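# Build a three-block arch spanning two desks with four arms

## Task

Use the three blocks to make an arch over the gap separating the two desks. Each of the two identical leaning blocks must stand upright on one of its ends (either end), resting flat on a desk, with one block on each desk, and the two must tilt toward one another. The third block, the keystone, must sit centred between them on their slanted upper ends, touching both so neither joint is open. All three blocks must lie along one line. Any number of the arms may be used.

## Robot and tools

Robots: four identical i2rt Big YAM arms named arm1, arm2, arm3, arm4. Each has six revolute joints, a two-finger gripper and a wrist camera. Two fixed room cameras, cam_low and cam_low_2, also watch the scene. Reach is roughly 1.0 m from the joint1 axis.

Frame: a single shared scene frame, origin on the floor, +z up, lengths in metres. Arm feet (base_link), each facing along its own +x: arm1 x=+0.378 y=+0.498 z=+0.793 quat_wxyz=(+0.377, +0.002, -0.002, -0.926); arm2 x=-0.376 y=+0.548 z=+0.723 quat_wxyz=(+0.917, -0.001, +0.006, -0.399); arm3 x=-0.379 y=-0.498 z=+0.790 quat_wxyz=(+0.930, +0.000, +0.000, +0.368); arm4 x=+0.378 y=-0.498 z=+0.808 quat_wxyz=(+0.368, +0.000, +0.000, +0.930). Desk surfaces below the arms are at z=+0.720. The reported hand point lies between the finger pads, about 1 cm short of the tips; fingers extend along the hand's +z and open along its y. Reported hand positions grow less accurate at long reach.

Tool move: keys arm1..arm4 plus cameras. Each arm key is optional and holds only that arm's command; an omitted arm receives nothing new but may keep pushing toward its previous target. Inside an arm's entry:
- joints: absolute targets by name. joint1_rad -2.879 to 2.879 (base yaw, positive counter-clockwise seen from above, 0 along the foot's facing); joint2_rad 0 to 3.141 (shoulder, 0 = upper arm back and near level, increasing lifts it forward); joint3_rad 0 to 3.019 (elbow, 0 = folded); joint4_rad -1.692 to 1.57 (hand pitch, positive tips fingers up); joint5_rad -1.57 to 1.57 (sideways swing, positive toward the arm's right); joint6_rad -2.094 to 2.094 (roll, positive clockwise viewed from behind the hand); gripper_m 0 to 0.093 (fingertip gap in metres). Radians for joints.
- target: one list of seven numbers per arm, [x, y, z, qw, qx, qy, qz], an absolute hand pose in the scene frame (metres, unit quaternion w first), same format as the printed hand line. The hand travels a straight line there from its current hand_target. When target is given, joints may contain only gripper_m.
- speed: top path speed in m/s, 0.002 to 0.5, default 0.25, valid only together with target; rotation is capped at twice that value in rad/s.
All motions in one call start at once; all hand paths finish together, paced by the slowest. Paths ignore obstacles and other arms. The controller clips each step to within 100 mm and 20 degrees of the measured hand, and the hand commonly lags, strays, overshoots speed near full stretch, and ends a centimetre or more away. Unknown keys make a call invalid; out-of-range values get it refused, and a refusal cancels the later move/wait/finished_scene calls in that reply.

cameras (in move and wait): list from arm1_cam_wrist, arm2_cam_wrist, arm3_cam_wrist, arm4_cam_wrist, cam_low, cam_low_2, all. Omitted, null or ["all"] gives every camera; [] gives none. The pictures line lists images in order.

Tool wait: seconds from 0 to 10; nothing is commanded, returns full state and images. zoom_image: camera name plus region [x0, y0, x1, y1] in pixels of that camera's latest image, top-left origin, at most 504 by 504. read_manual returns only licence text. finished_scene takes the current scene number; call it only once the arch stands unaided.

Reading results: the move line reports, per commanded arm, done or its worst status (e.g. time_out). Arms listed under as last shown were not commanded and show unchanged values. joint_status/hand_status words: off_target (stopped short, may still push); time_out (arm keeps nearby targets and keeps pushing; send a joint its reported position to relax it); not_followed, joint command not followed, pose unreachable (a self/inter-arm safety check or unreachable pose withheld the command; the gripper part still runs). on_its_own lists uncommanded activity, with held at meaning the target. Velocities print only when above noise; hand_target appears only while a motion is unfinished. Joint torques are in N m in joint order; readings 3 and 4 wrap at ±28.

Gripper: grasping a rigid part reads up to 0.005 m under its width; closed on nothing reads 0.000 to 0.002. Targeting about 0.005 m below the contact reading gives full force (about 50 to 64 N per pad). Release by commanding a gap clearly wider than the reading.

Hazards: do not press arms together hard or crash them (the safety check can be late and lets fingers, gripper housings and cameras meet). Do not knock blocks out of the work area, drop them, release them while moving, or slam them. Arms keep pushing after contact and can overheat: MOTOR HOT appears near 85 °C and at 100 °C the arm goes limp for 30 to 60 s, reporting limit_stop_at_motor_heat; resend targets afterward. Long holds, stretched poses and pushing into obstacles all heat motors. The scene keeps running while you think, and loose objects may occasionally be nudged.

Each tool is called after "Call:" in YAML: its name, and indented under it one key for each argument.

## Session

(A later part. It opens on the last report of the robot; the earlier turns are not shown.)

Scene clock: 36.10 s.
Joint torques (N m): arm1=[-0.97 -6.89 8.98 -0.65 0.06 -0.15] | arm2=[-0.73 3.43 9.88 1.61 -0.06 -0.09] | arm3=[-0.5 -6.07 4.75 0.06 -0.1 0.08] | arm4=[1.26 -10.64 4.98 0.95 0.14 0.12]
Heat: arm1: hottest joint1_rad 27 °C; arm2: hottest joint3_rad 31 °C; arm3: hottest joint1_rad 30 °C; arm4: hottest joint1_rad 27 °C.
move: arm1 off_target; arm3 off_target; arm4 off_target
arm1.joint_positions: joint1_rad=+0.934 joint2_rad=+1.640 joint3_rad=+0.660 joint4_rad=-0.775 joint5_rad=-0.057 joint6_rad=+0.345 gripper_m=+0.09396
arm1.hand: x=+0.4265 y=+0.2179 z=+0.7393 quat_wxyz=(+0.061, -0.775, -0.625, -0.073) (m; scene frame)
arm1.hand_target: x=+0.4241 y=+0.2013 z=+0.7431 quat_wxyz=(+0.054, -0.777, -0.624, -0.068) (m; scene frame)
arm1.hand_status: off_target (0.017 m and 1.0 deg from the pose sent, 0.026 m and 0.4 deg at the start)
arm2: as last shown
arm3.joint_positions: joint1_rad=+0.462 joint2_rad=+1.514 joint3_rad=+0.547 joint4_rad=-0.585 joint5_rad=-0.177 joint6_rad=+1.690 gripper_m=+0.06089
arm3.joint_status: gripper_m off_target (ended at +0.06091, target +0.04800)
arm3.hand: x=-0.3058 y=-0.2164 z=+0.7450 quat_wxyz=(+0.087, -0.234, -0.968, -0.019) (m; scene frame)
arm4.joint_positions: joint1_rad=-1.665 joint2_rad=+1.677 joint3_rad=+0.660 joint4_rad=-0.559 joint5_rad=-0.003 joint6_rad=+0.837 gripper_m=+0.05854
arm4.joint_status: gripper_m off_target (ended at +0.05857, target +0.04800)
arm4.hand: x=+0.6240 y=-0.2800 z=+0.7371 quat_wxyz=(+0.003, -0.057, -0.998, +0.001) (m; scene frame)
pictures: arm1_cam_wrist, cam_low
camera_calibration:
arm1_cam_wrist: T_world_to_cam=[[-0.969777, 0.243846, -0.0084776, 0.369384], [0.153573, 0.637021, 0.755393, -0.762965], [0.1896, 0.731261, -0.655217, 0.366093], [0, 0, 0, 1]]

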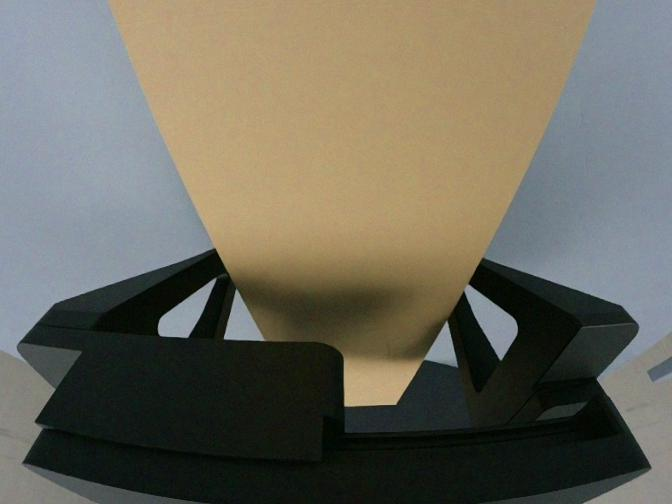

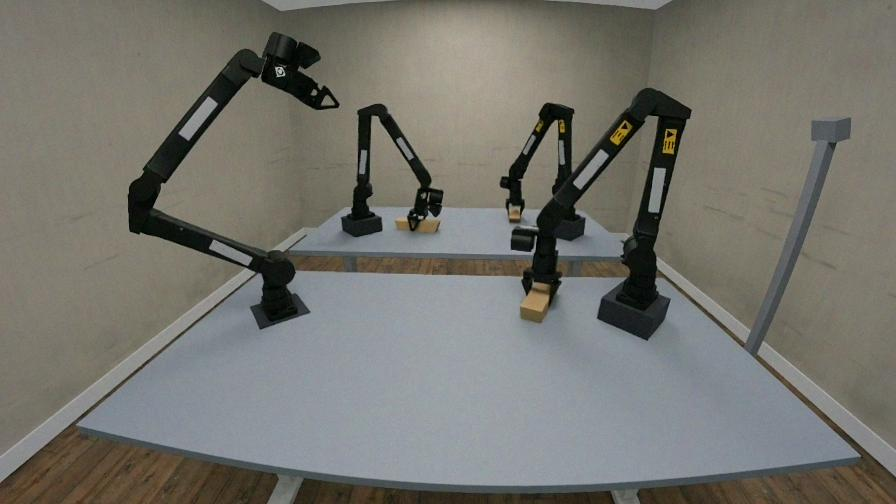

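Call:
move:
  arm1: {"target":[0.425,0.217,0.785,-0.0546,0.7764,0.6242,0.068],"speed":0.08}
  cameras: ["cam_low"]

Call:
move:
  arm1: {"target":[0.425,0.2,0.785,-0.0546,0.7764,0.6242,0.068],"speed":0.1}
  cameras: ["cam_low", "arm1_cam_wrist"]

Call:
zoom_image:
  camera: "cam_low"
  region: [390, 200, 450, 240]

Scene clock: 38.87 s.
Joint torques (N m): arm1=[-0.15 -8.18 8.7 -0.72 0.03 -0.06] | arm2=[-1.08 3.72 9.99 1.51 -0.08 -0.1] | arm3=[-0.38 -6.18 4.81 0.13 -0.12 0.05] | arm4=[1.32 -10.75 4.94 0.98 0.15 0.12]
move: arm1 off_target
arm1.joint_positions: joint1_rad=+0.934 joint2_rad=+1.524 joint3_rad=+0.660 joint4_rad=-0.905 joint5_rad=-0.056 joint6_rad=+0.345 gripper_m=+0.09396
arm1.hand: x=+0.4244 y=+0.2299 z=+0.7749 quat_wxyz=(+0.068, -0.774, -0.624, -0.076) (m; scene frame)
arm1.hand_target: x=+0.4247 y=+0.2173 z=+0.7850 quat_wxyz=(+0.055, -0.776, -0.624, -0.067) (m; scene frame)
arm1.hand_status: off_target (0.016 m and 1.8 deg from the pose sent, 0.046 m and 1.0 deg at the start)
arm2, arm3, arm4: as last shown
pictures: cam_low

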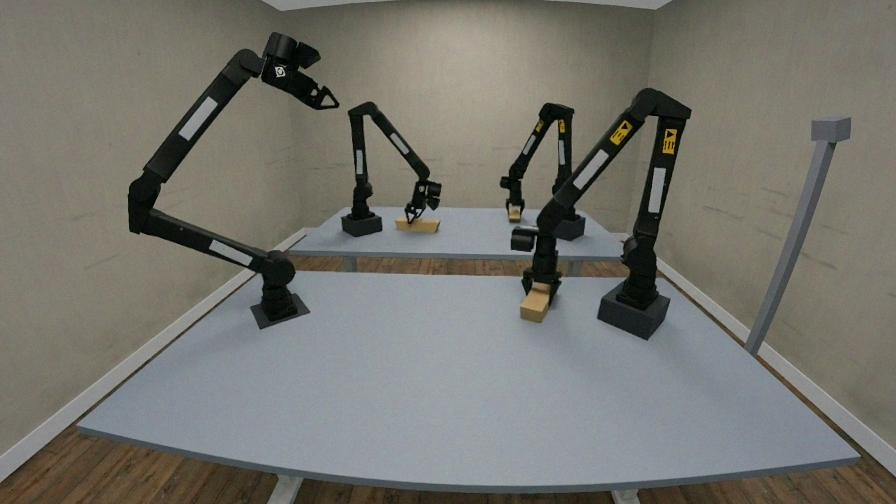

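Scene clock: 39.87 s.
Joint torques (N m): arm1=[-0.67 -6.48 10.69 -0.7 0.04 -0.11] | arm2=[-0.91 3.84 9.98 1.57 -0.1 -0.09] | arm3=[-0.62 -6.18 4.89 0.02 -0.11 0.07] | arm4=[1.32 -10.7 4.97 0.99 0.14 0.12]
move: arm1 off_target
arm1.joint_positions: joint1_rad=+0.934 joint2_rad=+1.534 joint3_rad=+0.686 joint4_rad=-0.913 joint5_rad=-0.056 joint6_rad=+0.345 gripper_m=+0.09396
arm1.hand: x=+0.4258 y=+0.2193 z=+0.7783 quat_wxyz=(+0.064, -0.775, -0.625, -0.074) (m; scene frame)
arm1.hand_target: x=+0.4249 y=+0.2004 z=+0.7852 quat_wxyz=(+0.054, -0.776, -0.624, -0.068) (m; scene frame)
arm1.hand_status: off_target (0.020 m and 1.3 deg from the pose sent, 0.032 m and 1.8 deg at the start)
arm2, arm3, arm4: as last shown
pictures: arm1_cam_wrist, cam_low
camera_calibration:
arm1_cam_wrist: T_world_to_cam=[[-0.969867, 0.243584, -0.00495371, 0.366083], [0.155096, 0.632962, 0.758488, -0.795375], [0.187891, 0.734865, -0.651668, 0.387863], [0, 0, 0, 1]]

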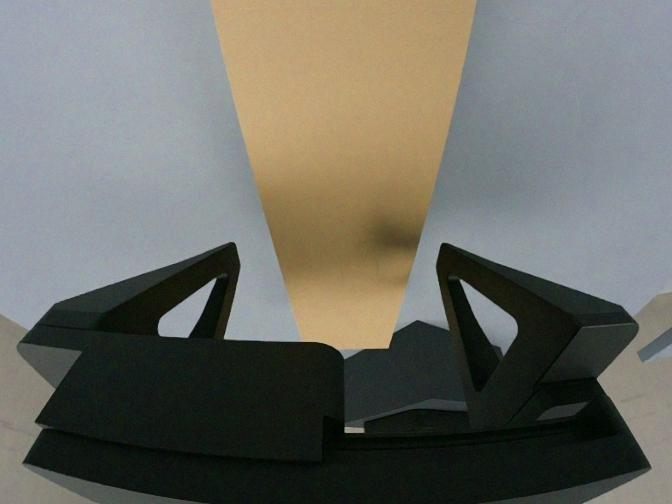

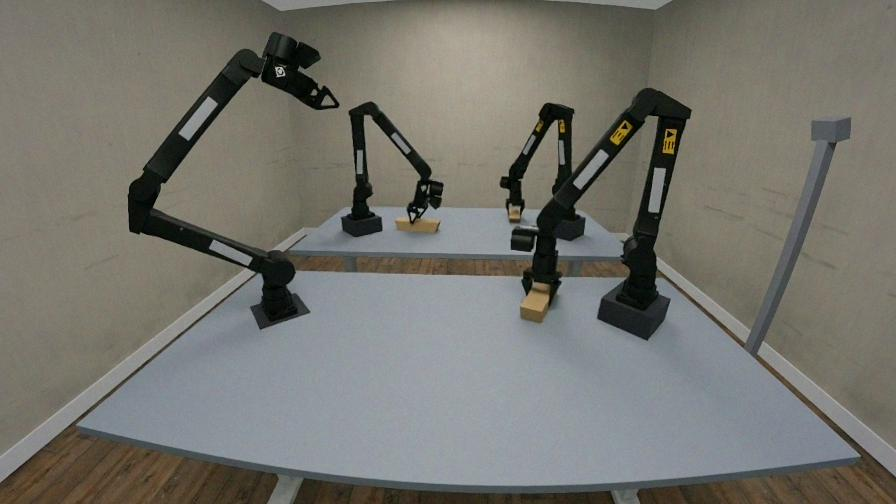

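Scaled by 8.400 from the camera's 896x504 image, which has a finer 1280x720 frame.

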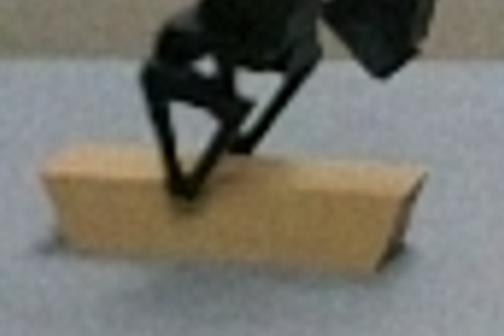

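Call:
move:
  arm1: {"target":[0.421,0.19,0.785,-0.0546,0.7764,0.6242,0.068],"speed":0.1}
  cameras: []

Call:
move:
  arm1: {"target":[0.421,0.192,0.75,-0.0546,0.7764,0.6242,0.068],"speed":0.1}
  cameras: ["cam_low", "arm1_cam_wrist"]

Call:
zoom_image:
  camera: "cam_low"
  region: [390, 200, 450, 240]

Scene clock: 42.20 s.
Joint torques (N m): arm1=[-1.03 -6.71 10.84 -0.7 0.06 -0.15] | arm2=[-1.03 3.55 9.92 1.57 -0.07 -0.07] | arm3=[-0.79 -6.18 4.89 0.03 -0.1 0.05] | arm4=[1.26 -10.7 4.96 0.96 0.14 0.12]
move: arm1 off_target
arm1.joint_positions: joint1_rad=+0.922 joint2_rad=+1.555 joint3_rad=+0.710 joint4_rad=-0.919 joint5_rad=-0.054 joint6_rad=+0.339 gripper_m=+0.09396
arm1.hand: x=+0.4233 y=+0.2107 z=+0.7780 quat_wxyz=(+0.065, -0.776, -0.623, -0.075) (m; scene frame)
arm1.hand_target: x=+0.4210 y=+0.1906 z=+0.7852 quat_wxyz=(+0.055, -0.778, -0.622, -0.068) (m; scene frame)
arm1.hand_status: off_target (0.022 m and 1.4 deg from the pose sent, 0.030 m and 1.3 deg at the start)
arm2, arm3, arm4: as last shown
pictures: none

Scene clock: 43.30 s.
Joint torques (N m): arm1=[-0.97 -7.36 7.45 0.03 0.08 -0.15] | arm2=[-1.32 3.72 9.98 1.54 -0.08 -0.07] | arm3=[-0.21 -6.12 4.79 0.02 -0.11 0.07] | arm4=[1.26 -10.75 4.98 1.01 0.15 0.12]
move: arm1 done
arm1.joint_positions: joint1_rad=+0.922 joint2_rad=+1.640 joint3_rad=+0.710 joint4_rad=-0.824 joint5_rad=-0.054 joint6_rad=+0.335 gripper_m=+0.09396
arm1.hand: x=+0.4246 y=+0.2014 z=+0.7504 quat_wxyz=(+0.061, -0.775, -0.625, -0.072) (m; scene frame)
arm1.hand_target: x=+0.4210 y=+0.1920 z=+0.7502 quat_wxyz=(+0.054, -0.777, -0.624, -0.068) (m; scene frame)
arm1.hand_status: done (0.010 m and 0.9 deg from the pose sent, 0.034 m and 1.4 deg at the start)
arm2.joint_positions: joint1_rad=-0.068 joint2_rad=+0.615 joint3_rad=+1.398 joint4_rad=-1.168 joint5_rad=-0.283 joint6_rad=+0.288 gripper_m=+0.09396
arm2.hand: x=-0.1788 y=+0.3871 z=+1.3047 quat_wxyz=(-0.558, -0.390, -0.730, +0.053) (m; scene frame)
arm3, arm4: as last shown
pictures: arm1_cam_wrist, cam_low
camera_calibration:
arm1_cam_wrist: T_world_to_cam=[[-0.969604, 0.244544, -0.00817825, 0.371216], [0.154653, 0.638405, 0.754004, -0.760239], [0.189608, 0.72982, -0.656819, 0.387223], [0, 0, 0, 1]]

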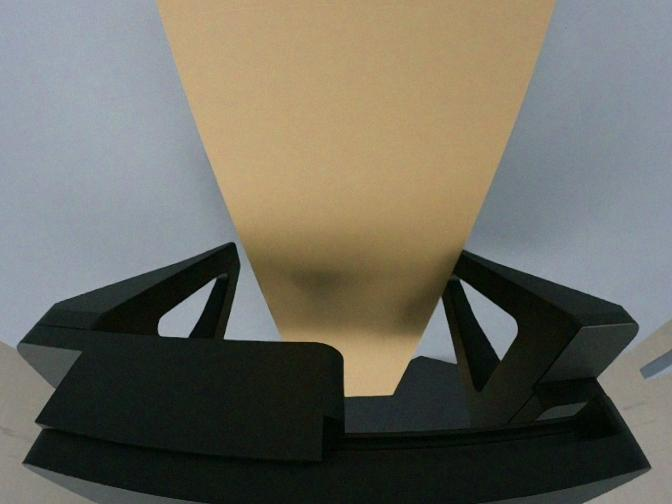

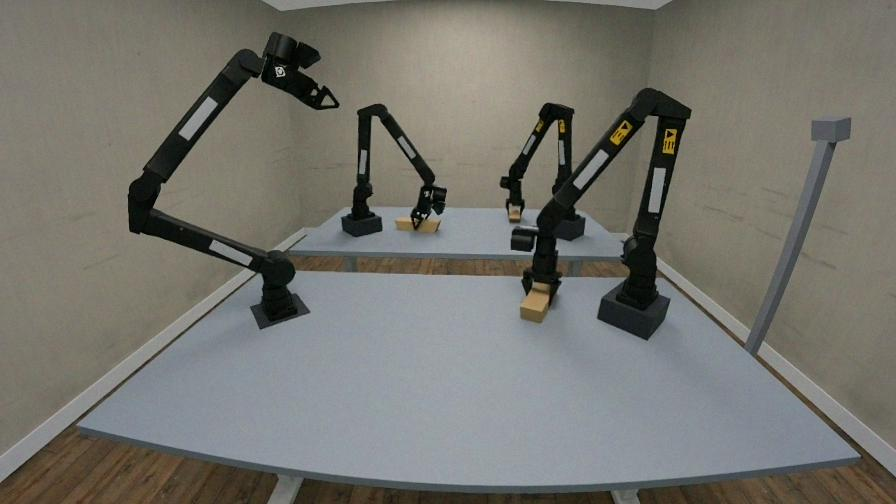

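Scaled by 8.400 from the camera's 896x504 image, which has a finer 1280x720 frame.

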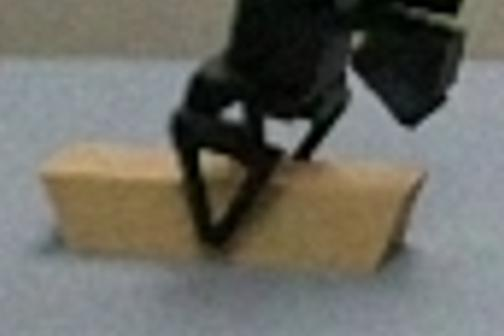

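Call:
move:
  arm1: {"joints":{"gripper_m":0.048}}
  cameras: []

Call:
move:
  arm3: {"target":[-0.30,-0.215,0.95,-0.0848,0.2325,0.9686,0.0204],"speed":0.12}
  arm1: {"target":[0.421,0.192,0.95,-0.0546,0.7764,0.6242,0.068],"speed":0.12}
  arm4: {"target":[0.628,-0.280,0.85,0,0.0654,0.9979,0],"speed":0.12}

Scene clock: 45.40 s.
Joint torques (N m): arm1=[-0.85 -7.41 7.43 0.01 -0.11 -0.15] | arm2=[-1.03 3.78 9.92 1.54 -0.08 -0.09] | arm3=[-0.62 -6.07 4.6 0.03 -0.11 0.06] | arm4=[1.38 -10.7 4.97 0.99 0.14 0.12]
move: arm1 off_target
arm1.joint_positions: joint1_rad=+0.919 joint2_rad=+1.640 joint3_rad=+0.710 joint4_rad=-0.827 joint5_rad=-0.051 joint6_rad=+0.327 gripper_m=+0.05897
arm1.joint_status: gripper_m off_target (ended at +0.05900, target +0.04800)
arm1.hand: x=+0.4230 y=+0.2020 z=+0.7504 quat_wxyz=(+0.063, -0.774, -0.627, -0.072) (m; scene frame)
arm2, arm3, arm4: as last shown
pictures: none

Scene clock: 47.93 s.
Joint torques (N m): arm1=[-0.5 -8.47 16.5 -1.1 -0.05 -0.05] | arm2=[-1.03 3.37 9.98 1.61 -0.07 -0.11] | arm3=[-0.15 -6.65 13.6 -0.81 0.1 0.06] | arm4=[1.26 -11.69 10.15 -0.36 0.14 0.11]
move: arm1 off_target; arm3 off_target; arm4 off_target
arm1.joint_positions: joint1_rad=+0.919 joint2_rad=+1.321 joint3_rad=+0.908 joint4_rad=-1.409 joint5_rad=-0.050 joint6_rad=+0.325 gripper_m=+0.05897
arm1.hand: x=+0.4200 y=+0.2181 z=+0.9171 quat_wxyz=(+0.090, -0.771, -0.624, -0.089) (m; scene frame)
arm1.hand_target: x=+0.4206 y=+0.1935 z=+0.9495 quat_wxyz=(+0.054, -0.776, -0.625, -0.066) (m; scene frame)
arm1.hand_status: off_target (0.042 m and 4.8 deg from the pose sent, 0.200 m and 1.1 deg at the start)
arm2: as last shown
arm3.joint_positions: joint1_rad=+0.462 joint2_rad=+1.138 joint3_rad=+0.783 joint4_rad=-1.274 joint5_rad=-0.168 joint6_rad=+1.683 gripper_m=+0.06090
arm3.hand: x=-0.3114 y=-0.2366 z=+0.9173 quat_wxyz=(+0.087, -0.233, -0.968, +0.018) (m; scene frame)
arm3.hand_target: x=-0.2992 y=-0.2156 z=+0.9495 quat_wxyz=(+0.080, -0.230, -0.970, -0.024) (m; scene frame)
arm3.hand_status: off_target (0.041 m and 4.5 deg from the pose sent, 0.205 m and 0.3 deg at the start)
arm4.joint_positions: joint1_rad=-1.665 joint2_rad=+1.424 joint3_rad=+0.713 joint4_rad=-0.920 joint5_rad=-0.003 joint6_rad=+0.836 gripper_m=+0.05854
arm4.hand: x=+0.6085 y=-0.2937 z=+0.8285 quat_wxyz=(+0.022, -0.056, -0.998, +0.020) (m; scene frame)
arm4.hand_target: x=+0.6272 y=-0.2806 z=+0.8500 quat_wxyz=(+0.000, -0.065, -0.998, +0.000) (m; scene frame)
arm4.hand_status: off_target (0.032 m and 3.6 deg from the pose sent, 0.113 m and 1.1 deg at the start)
pictures: arm1_cam_wrist, arm2_cam_wrist, arm3_cam_wrist, arm4_cam_wrist, cam_low, cam_low_2
camera_calibration:
arm1_cam_wrist: T_world_to_cam=[[-0.971291, 0.237161, 0.0186511, 0.341756], [0.158666, 0.587407, 0.793586, -0.92279], [0.177252, 0.773762, -0.608172, 0.436387], [0, 0, 0, 1]]
arm2_cam_wrist: T_world_to_cam=[[-0.656883, -0.658749, -0.366817, 0.613687], [-0.450252, 0.732945, -0.509965, 0.312252], [0.604795, -0.169827, -0.778062, 1.3073], [0, 0, 0, 1]]
arm3_cam_wrist: T_world_to_cam=[[-0.45182, -0.887841, 0.0871646, -0.430994], [-0.598875, 0.374275, 0.708002, -0.744183], [-0.661217, 0.267688, -0.70081, 0.623615], [0, 0, 0, 1]]
arm4_cam_wrist: T_world_to_cam=[[-0.104012, -0.993286, 0.0506358, -0.270661], [-0.773114, 0.112775, 0.624161, -0.00966141], [-0.625681, 0.0257727, -0.779654, 1.15951], [0, 0, 0, 1]]

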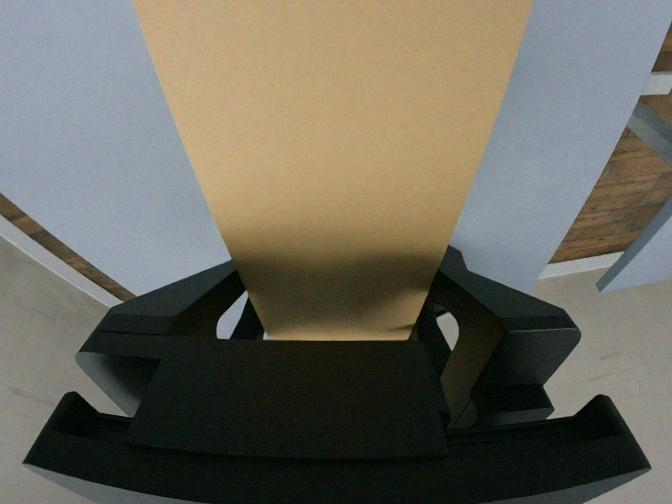

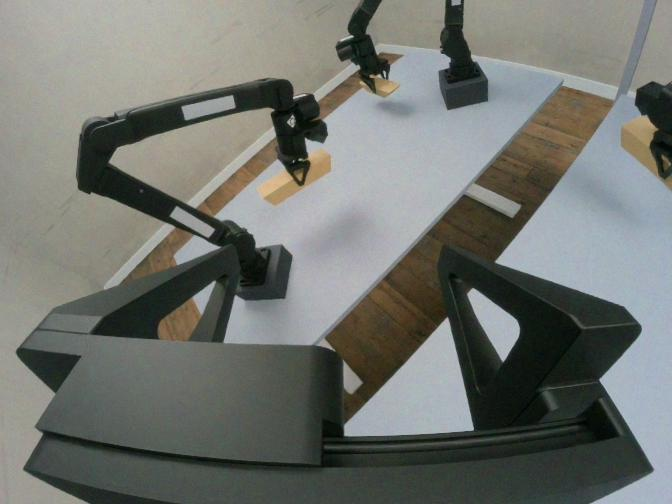

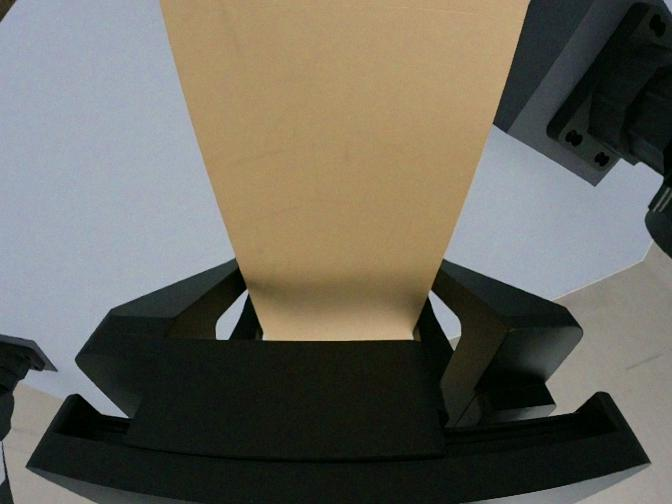

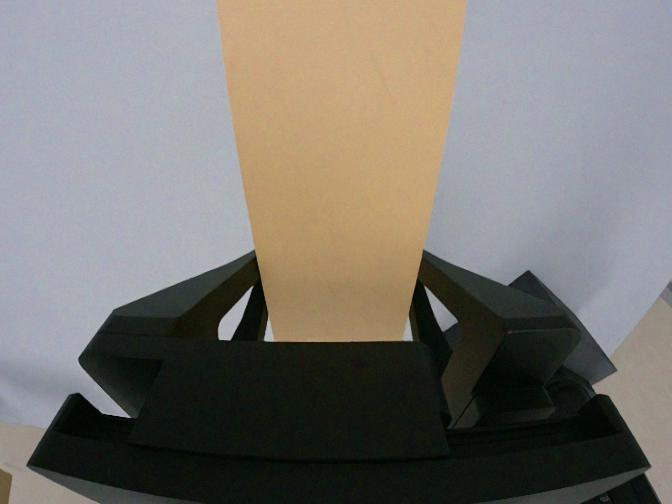

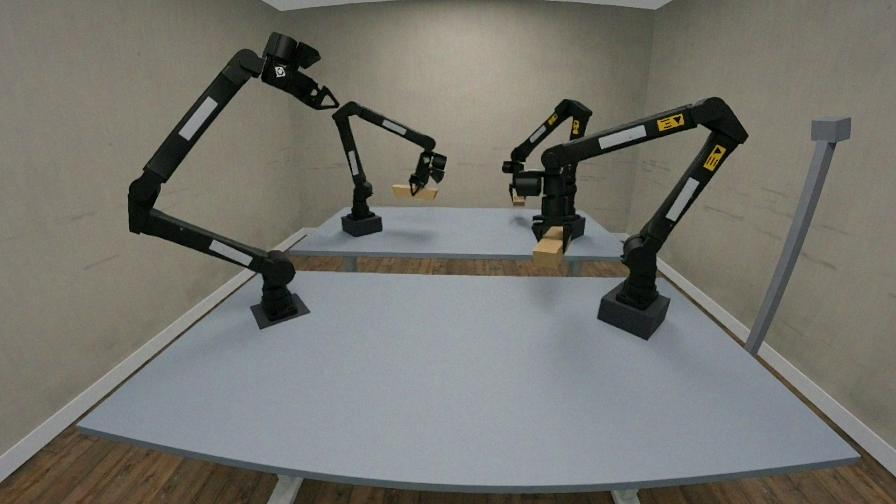

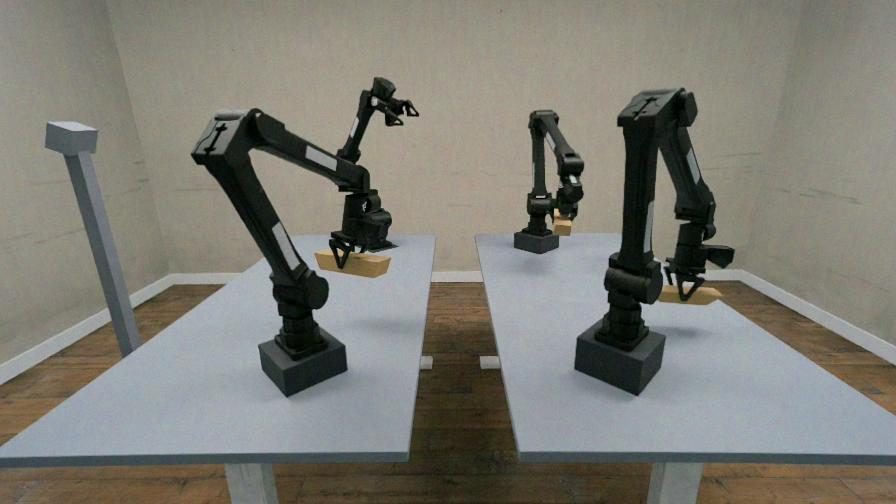

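Call:
move:
  arm3: {"target":[-0.13,0.01,0.96,0.5,0,0.866,0],"speed":0.15}
  arm1: {"target":[0.14,-0.015,0.96,0,-0.866,0,0.5],"speed":0.15}
  arm4: {"target":[0.475,-0.165,0.84,0,0,1,0],"speed":0.12}

Scene clock: 60.53 s.
Joint torques (N m): arm1=[-0.85 -12.92 17.05 0.49 1.34 0.04] | arm2=[-0.91 3.72 9.91 1.44 -0.07 -0.07] | arm3=[1.32 -14.51 13.16 0.58 1.43 0.05] | arm4=[2.73 -9.88 10.22 0.72 0.19 0.13]
Motor temperatures (°C): arm1=[27 23 28 23 23 20 20] | arm2=[26 22 33 22 22 24 22] | arm3=[29 21 29 20 21 19 22] | arm4=[27 22 28 19 21 20 25]
move: arm1 off_target; arm3 off_target; arm4 off_target
arm1.joint_positions: joint1_rad=+0.643 joint2_rad=+1.753 joint3_rad=+1.204 joint4_rad=-0.861 joint5_rad=+1.003 joint6_rad=+1.240 gripper_m=+0.05905
arm1.hand: x=+0.1556 y=+0.0164 z=+0.9204 quat_wxyz=(+0.045, -0.875, -0.038, +0.480) (m; scene frame)
arm1.hand_target: x=+0.1424 y=-0.0094 z=+0.9607 quat_wxyz=(+0.005, -0.868, -0.002, +0.497) (m; scene frame)
arm1.hand_status: off_target (0.053 m and 7.3 deg from the pose sent, 0.367 m and 102.9 deg at the start)
arm2: as last shown
arm3.joint_positions: joint1_rad=+0.618 joint2_rad=+1.740 joint3_rad=+1.207 joint4_rad=-0.838 joint5_rad=+0.990 joint6_rad=+1.224 gripper_m=+0.06088
arm3.hand: x=-0.1348 y=-0.0223 z=+0.9237 quat_wxyz=(-0.478, +0.017, -0.877, +0.043) (m; scene frame)
arm3.hand_target: x=-0.1327 y=+0.0055 z=+0.9601 quat_wxyz=(-0.496, +0.001, -0.869, +0.004) (m; scene frame)
arm3.hand_status: off_target (0.049 m and 6.0 deg from the pose sent, 0.309 m and 74.7 deg at the start)
arm4.joint_positions: joint1_rad=-1.113 joint2_rad=+1.447 joint3_rad=+0.739 joint4_rad=-0.920 joint5_rad=-0.001 joint6_rad=+1.274 gripper_m=+0.05854
arm4.hand: x=+0.4704 y=-0.1932 z=+0.8286 quat_wxyz=(+0.009, +0.001, -1.000, +0.027) (m; scene frame)
arm4.hand_target: x=+0.4750 y=-0.1667 z=+0.8407 quat_wxyz=(+0.000, +0.000, -1.000, +0.001) (m; scene frame)
arm4.hand_status: off_target (0.031 m and 3.3 deg from the pose sent, 0.186 m and 7.3 deg at the start)
pictures: arm1_cam_wrist, arm2_cam_wrist, arm3_cam_wrist, arm4_cam_wrist, cam_low, cam_low_2
camera_calibration:
arm1_cam_wrist: T_world_to_cam=[[-0.0222015, 0.996473, 0.0809252, -0.0847549], [0.943087, 0.0477389, -0.329101, 0.155163], [-0.331804, 0.0690129, -0.940821, 1.03833], [0, 0, 0, 1]]
arm2_cam_wrist: T_world_to_cam=[[-0.656883, -0.658749, -0.366817, 0.613687], [-0.450252, 0.732945, -0.509965, 0.312252], [0.604795, -0.169827, -0.778062, 1.3073], [0, 0, 0, 1]]
arm3_cam_wrist: T_world_to_cam=[[-0.0233599, -0.995518, 0.0916405, -0.110214], [-0.93239, -0.0113777, -0.361273, 0.210977], [0.360697, -0.093884, -0.927946, 1.027], [0, 0, 0, 1]]
arm4_cam_wrist: T_world_to_cam=[[0.00837555, -0.997986, 0.0628715, -0.249122], [-0.795752, 0.0314235, 0.604806, -0.116953], [-0.605564, -0.0550957, -0.793887, 1.05731], [0, 0, 0, 1]]

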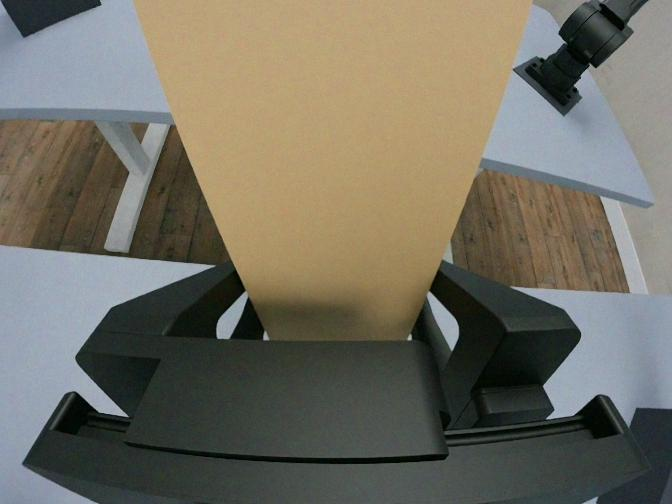

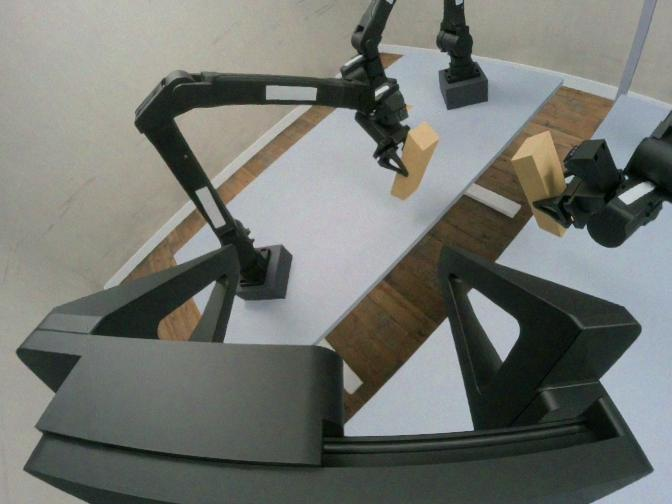

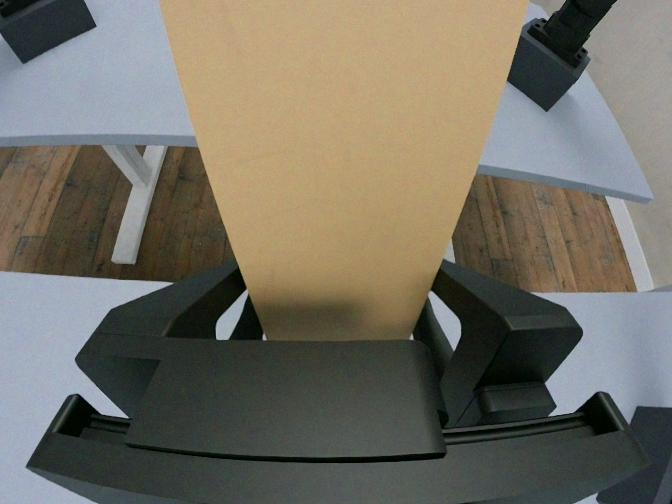

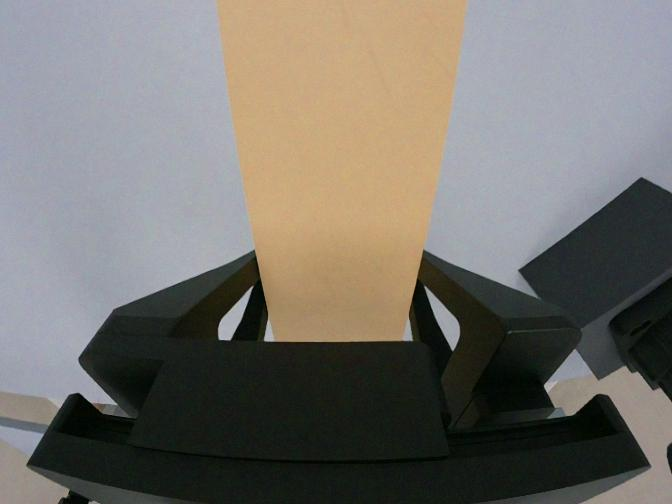

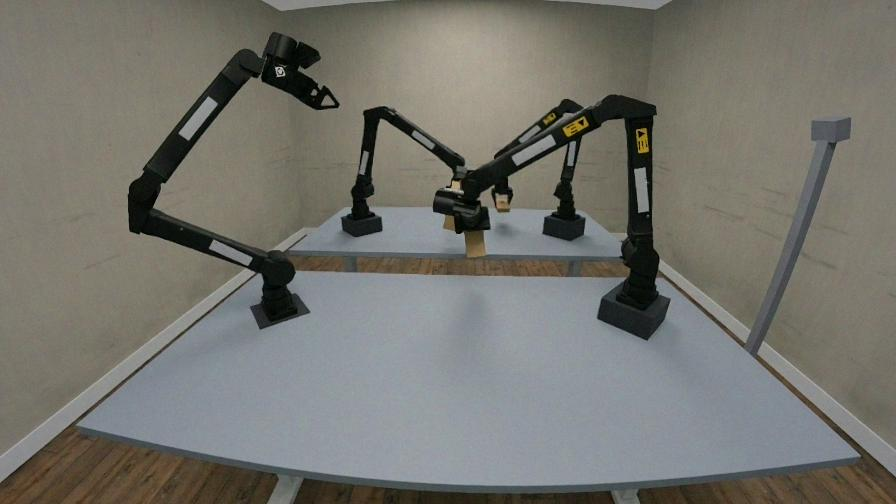

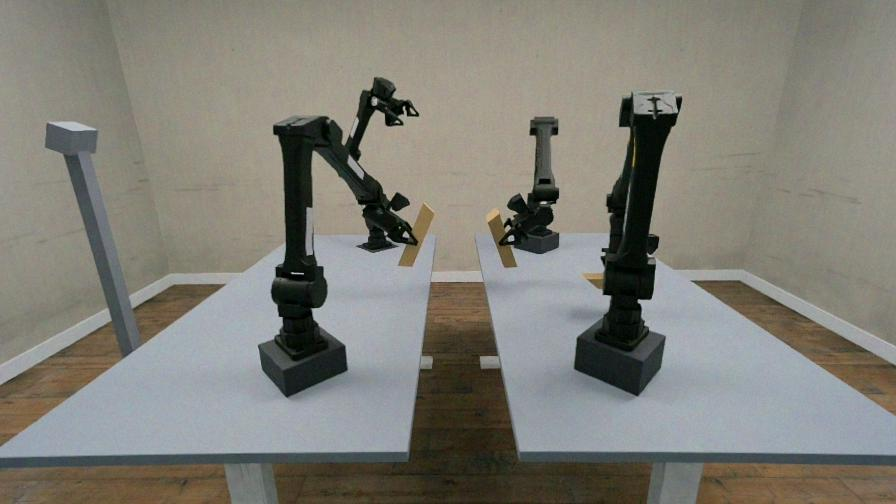

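Call:
move:
  arm3: {"target":[-0.111,0.025,0.952,0.5128,0.0103,0.8586,0.0258],"speed":0.1}
  arm1: {"target":[0.099,-0.025,0.952,-0.028,-0.857,0.024,0.511],"speed":0.1}
  arm4: {"target":[0.463,-0.155,0.744,0.005,0,1,0.014],"speed":0.1}
  cameras: ["cam_low", "cam_low_2", "arm4_cam_wrist"]

Call:
zoom_image:
  camera: "cam_low_2"
  region: [390, 180, 630, 330]

Call:
zoom_image:
  camera: "cam_low"
  region: [410, 150, 530, 300]

Scene clock: 66.97 s.
Joint torques (N m): arm1=[-0.91 -13.51 15.65 1.06 1.05 -0.15] | arm2=[-1.26 3.49 9.99 1.51 -0.07 -0.09] | arm3=[-0.38 -15.27 12.19 0.85 1.43 0.07] | arm4=[2.78 -11.63 5.46 1.03 0.19 0.14]
move: arm1 off_target; arm3 off_target; arm4 done
arm1.joint_positions: joint1_rad=+0.571 joint2_rad=+1.782 joint3_rad=+1.204 joint4_rad=-0.640 joint5_rad=+1.004 joint6_rad=+1.148 gripper_m=+0.05905
arm1.hand: x=+0.1139 y=-0.0009 z=+0.9153 quat_wxyz=(+0.004, -0.868, +0.000, +0.496) (m; scene frame)
arm1.hand_target: x=+0.1002 y=-0.0220 z=+0.9523 quat_wxyz=(-0.030, -0.858, +0.027, +0.511) (m; scene frame)
arm1.hand_status: off_target (0.046 m and 5.1 deg from the pose sent, 0.077 m and 11.8 deg at the start)
arm2: as last shown
arm3.joint_positions: joint1_rad=+0.614 joint2_rad=+1.768 joint3_rad=+1.207 joint4_rad=-0.657 joint5_rad=+1.003 joint6_rad=+1.138 gripper_m=+0.06088
arm3.hand: x=-0.1263 y=+0.0047 z=+0.9191 quat_wxyz=(-0.497, +0.015, -0.868, +0.002) (m; scene frame)
arm3.hand_target: x=-0.1120 y=+0.0226 z=+0.9526 quat_wxyz=(-0.513, -0.010, -0.858, -0.026) (m; scene frame)
arm3.hand_status: off_target (0.042 m and 4.8 deg from the pose sent, 0.060 m and 9.6 deg at the start)
arm4.joint_positions: joint1_rad=-1.071 joint2_rad=+1.683 joint3_rad=+0.701 joint4_rad=-0.577 joint5_rad=+0.000 joint6_rad=+1.316 gripper_m=+0.05854
arm4.hand: x=+0.4649 y=-0.1626 z=+0.7437 quat_wxyz=(-0.002, +0.001, -1.000, -0.005) (m; scene frame)
arm4.hand_target: x=+0.4631 y=-0.1551 z=+0.7441 quat_wxyz=(-0.005, +0.000, -1.000, -0.014) (m; scene frame)
arm4.hand_status: done (0.008 m and 1.1 deg from the pose sent, 0.093 m and 5.0 deg at the start)
pictures: arm4_cam_wrist, cam_low, cam_low_2
camera_calibration:
arm4_cam_wrist: T_world_to_cam=[[0.00795228, -0.999966, -0.00221674, -0.164968], [-0.808258, -0.00773293, 0.588778, -0.0595015], [-0.588775, -0.00289042, -0.808292, 0.999616], [0, 0, 0, 1]]

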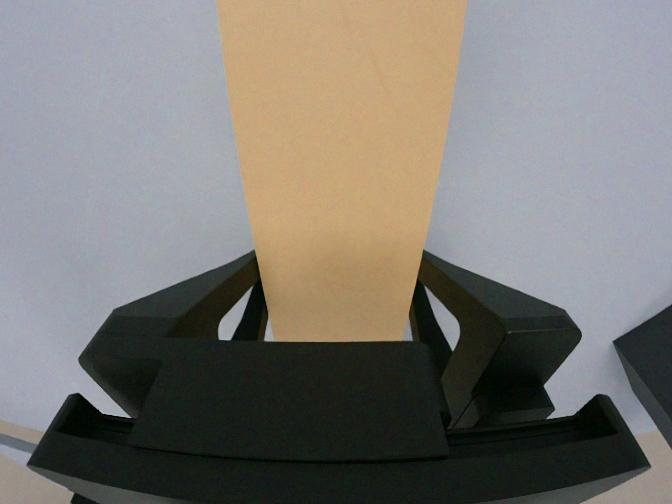

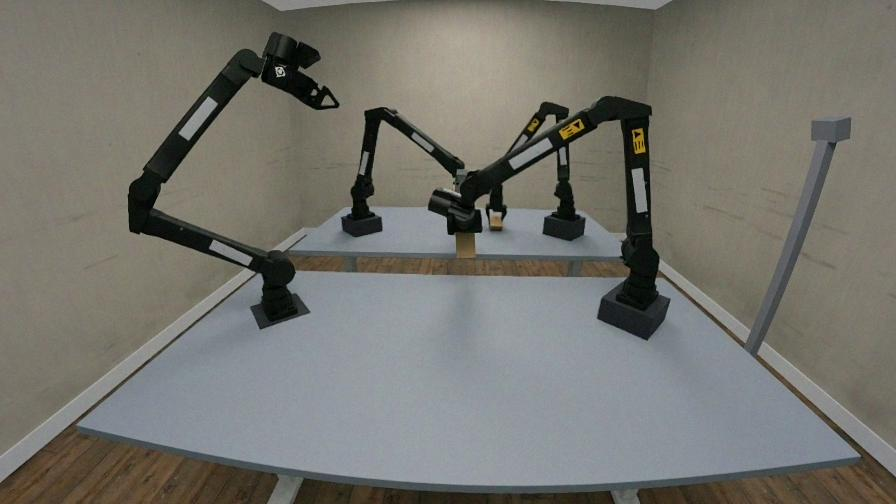

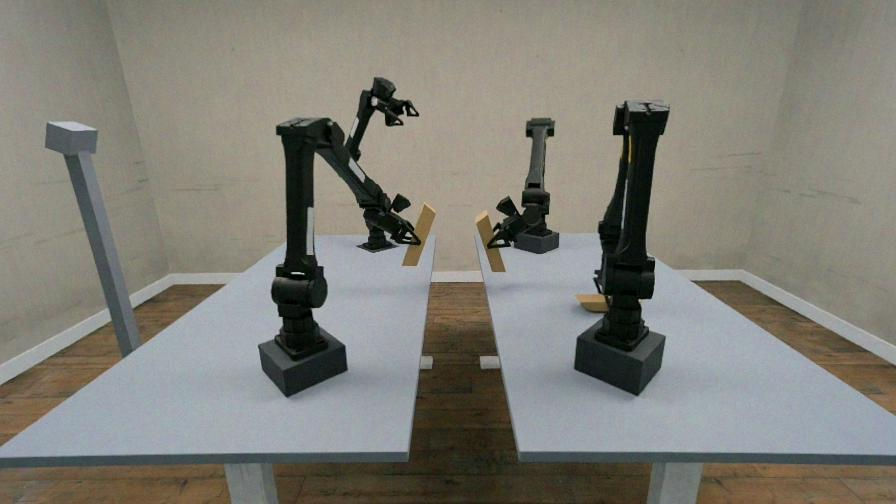

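Scaled by 2.100 from the camera's 896x504 image, which has a finer 1280x720 frame.

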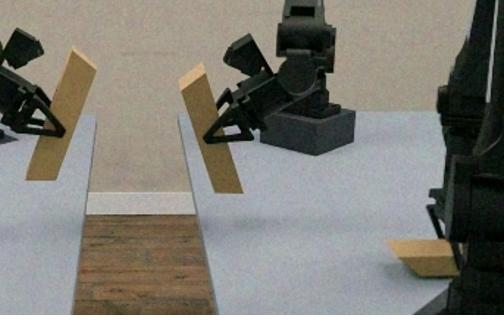

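Scaled by 3.360 from the camera's 896x504 image, which has a finer 1280x720 frame.

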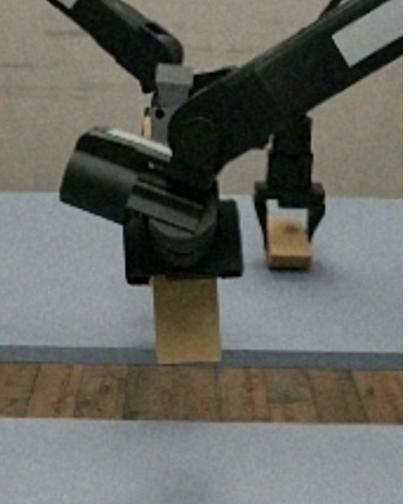

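Call:
move:
  arm3: {"target":[-0.103,0.02,0.885,0.5128,0.0103,0.8586,0.0258],"speed":0.08}
  arm1: {"target":[0.096,-0.025,0.888,-0.028,-0.857,0.024,0.511],"speed":0.08}
  arm4: {"joints":{"gripper_m":0.085}}
  cameras: []

Call:
move:
  arm4: {"target":[0.463,-0.155,0.86,0.005,0,1,0.014],"speed":0.12}
  cameras: ["cam_low", "cam_low_2", "arm4_cam_wrist"]

Call:
zoom_image:
  camera: "cam_low_2"
  region: [390, 180, 630, 330]

Call:
zoom_image:
  camera: "cam_low"
  region: [410, 150, 530, 300]

Scene clock: 71.67 s.
Joint torques (N m): arm1=[-1.03 -14.62 10.02 1.24 0.95 -0.15] | arm2=[-0.73 3.6 10.02 1.54 -0.06 -0.09] | arm3=[-0.56 -16.38 7.45 0.95 1 0.01] | arm4=[2.73 -11.69 5.49 0.99 0.19 0.11]
move: arm1 off_target; arm3 off_target; arm4 done
arm1.joint_positions: joint1_rad=+0.566 joint2_rad=+1.885 joint3_rad=+1.204 joint4_rad=-0.477 joint5_rad=+1.004 joint6_rad=+1.129 gripper_m=+0.05905
arm1.hand: x=+0.1066 y=-0.0210 z=+0.8701 quat_wxyz=(-0.015, -0.865, +0.008, +0.502) (m; scene frame)
arm1.hand_target: x=+0.0963 y=-0.0248 z=+0.8881 quat_wxyz=(-0.028, -0.858, +0.024, +0.512) (m; scene frame)
arm1.hand_status: off_target (0.021 m and 2.7 deg from the pose sent, 0.041 m and 5.1 deg at the start)
arm2: as last shown
arm3.joint_positions: joint1_rad=+0.595 joint2_rad=+1.867 joint3_rad=+1.186 joint4_rad=-0.467 joint5_rad=+1.003 joint6_rad=+1.115 gripper_m=+0.06088
arm3.hand: x=-0.1126 y=+0.0183 z=+0.8707 quat_wxyz=(-0.504, +0.000, -0.864, -0.017) (m; scene frame)
arm3.hand_target: x=-0.1031 y=+0.0197 z=+0.8850 quat_wxyz=(-0.513, -0.013, -0.858, -0.027) (m; scene frame)
arm3.hand_status: off_target (0.017 m and 1.9 deg from the pose sent, 0.044 m and 4.8 deg at the start)
arm4.joint_positions: joint1_rad=-1.071 joint2_rad=+1.683 joint3_rad=+0.701 joint4_rad=-0.577 joint5_rad=+0.000 joint6_rad=+1.317 gripper_m=+0.08491
arm4.joint_status: all done
arm4.hand: x=+0.4649 y=-0.1626 z=+0.7437 quat_wxyz=(-0.002, +0.000, -1.000, -0.005) (m; scene frame)
pictures: none

Scene clock: 73.40 s.
Joint torques (N m): arm1=[-1.08 -14.68 10.02 1.22 0.96 -0.16] | arm2=[-0.85 3.9 10.03 1.51 -0.06 -0.09] | arm3=[-0.44 -16.56 7.46 1.05 1.01 0.05] | arm4=[2.78 -11.4 9.89 -0.27 0.16 0.12]
move: arm4 off_target
arm1, arm2, arm3: as last shown
arm1.joint_positions: joint1_rad=+0.566 joint2_rad=+1.885 joint3_rad=+1.204 joint4_rad=-0.477 joint5_rad=+1.004 joint6_rad=+1.128 gripper_m=+0.05905
arm4.joint_positions: joint1_rad=-1.071 joint2_rad=+1.431 joint3_rad=+0.772 joint4_rad=-0.923 joint5_rad=+0.000 joint6_rad=+1.317 gripper_m=+0.08491
arm4.hand: x=+0.4621 y=-0.1733 z=+0.8431 quat_wxyz=(+0.001, +0.000, -1.000, +0.006) (m; scene frame)
arm4.hand_target: x=+0.4628 y=-0.1555 z=+0.8601 quat_wxyz=(-0.005, +0.000, -1.000, -0.014) (m; scene frame)
arm4.hand_status: off_target (0.025 m and 2.4 deg from the pose sent, 0.117 m and 1.1 deg at the start)
pictures: arm4_cam_wrist, cam_low, cam_low_2
camera_calibration:
arm4_cam_wrist: T_world_to_cam=[[0.00645823, -0.99979, 0.0194422, -0.192908], [-0.80494, 0.00633836, 0.593323, -0.123311], [-0.593322, -0.0194816, -0.80473, 1.07453], [0, 0, 0, 1]]

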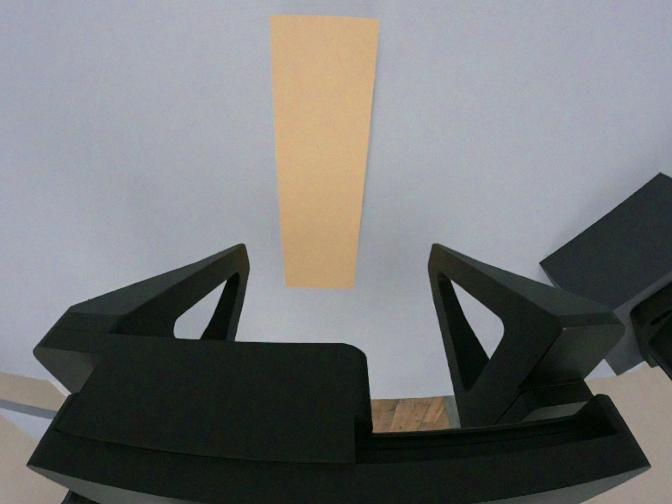

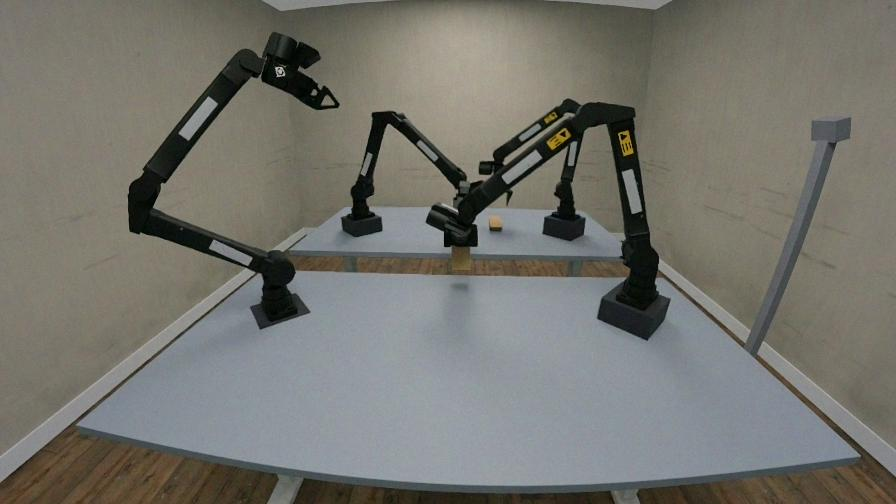

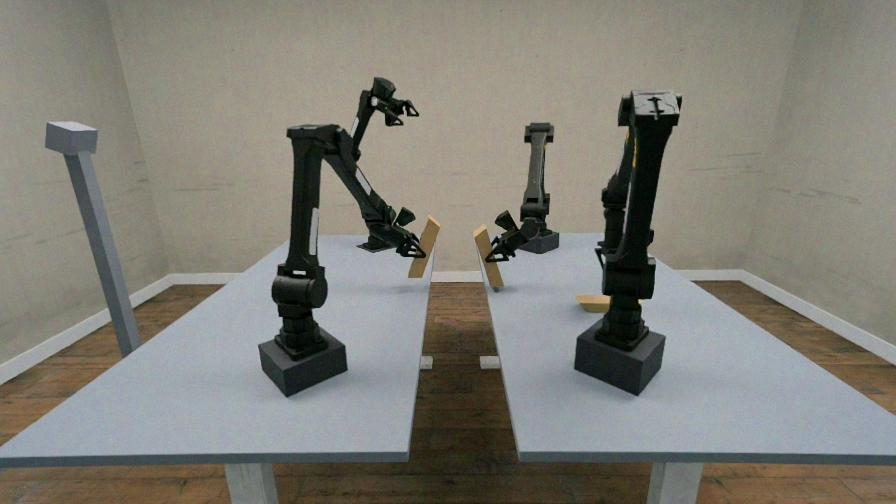

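Scaled by 2.100 from the camera's 896x504 image, which has a finer 1280x720 frame.

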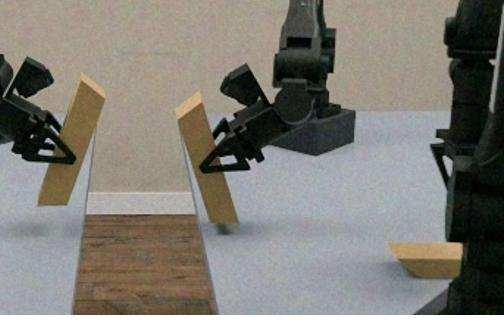

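Scaled by 3.360 from the camera's 896x504 image, which has a finer 1280x720 frame.

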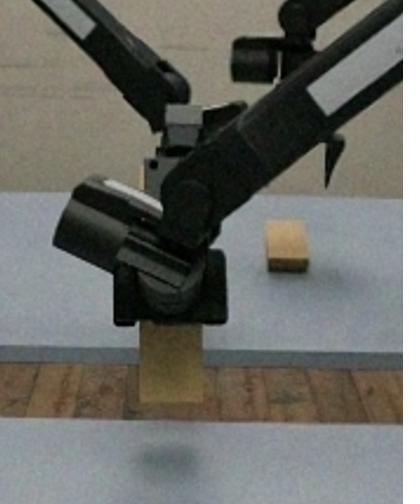

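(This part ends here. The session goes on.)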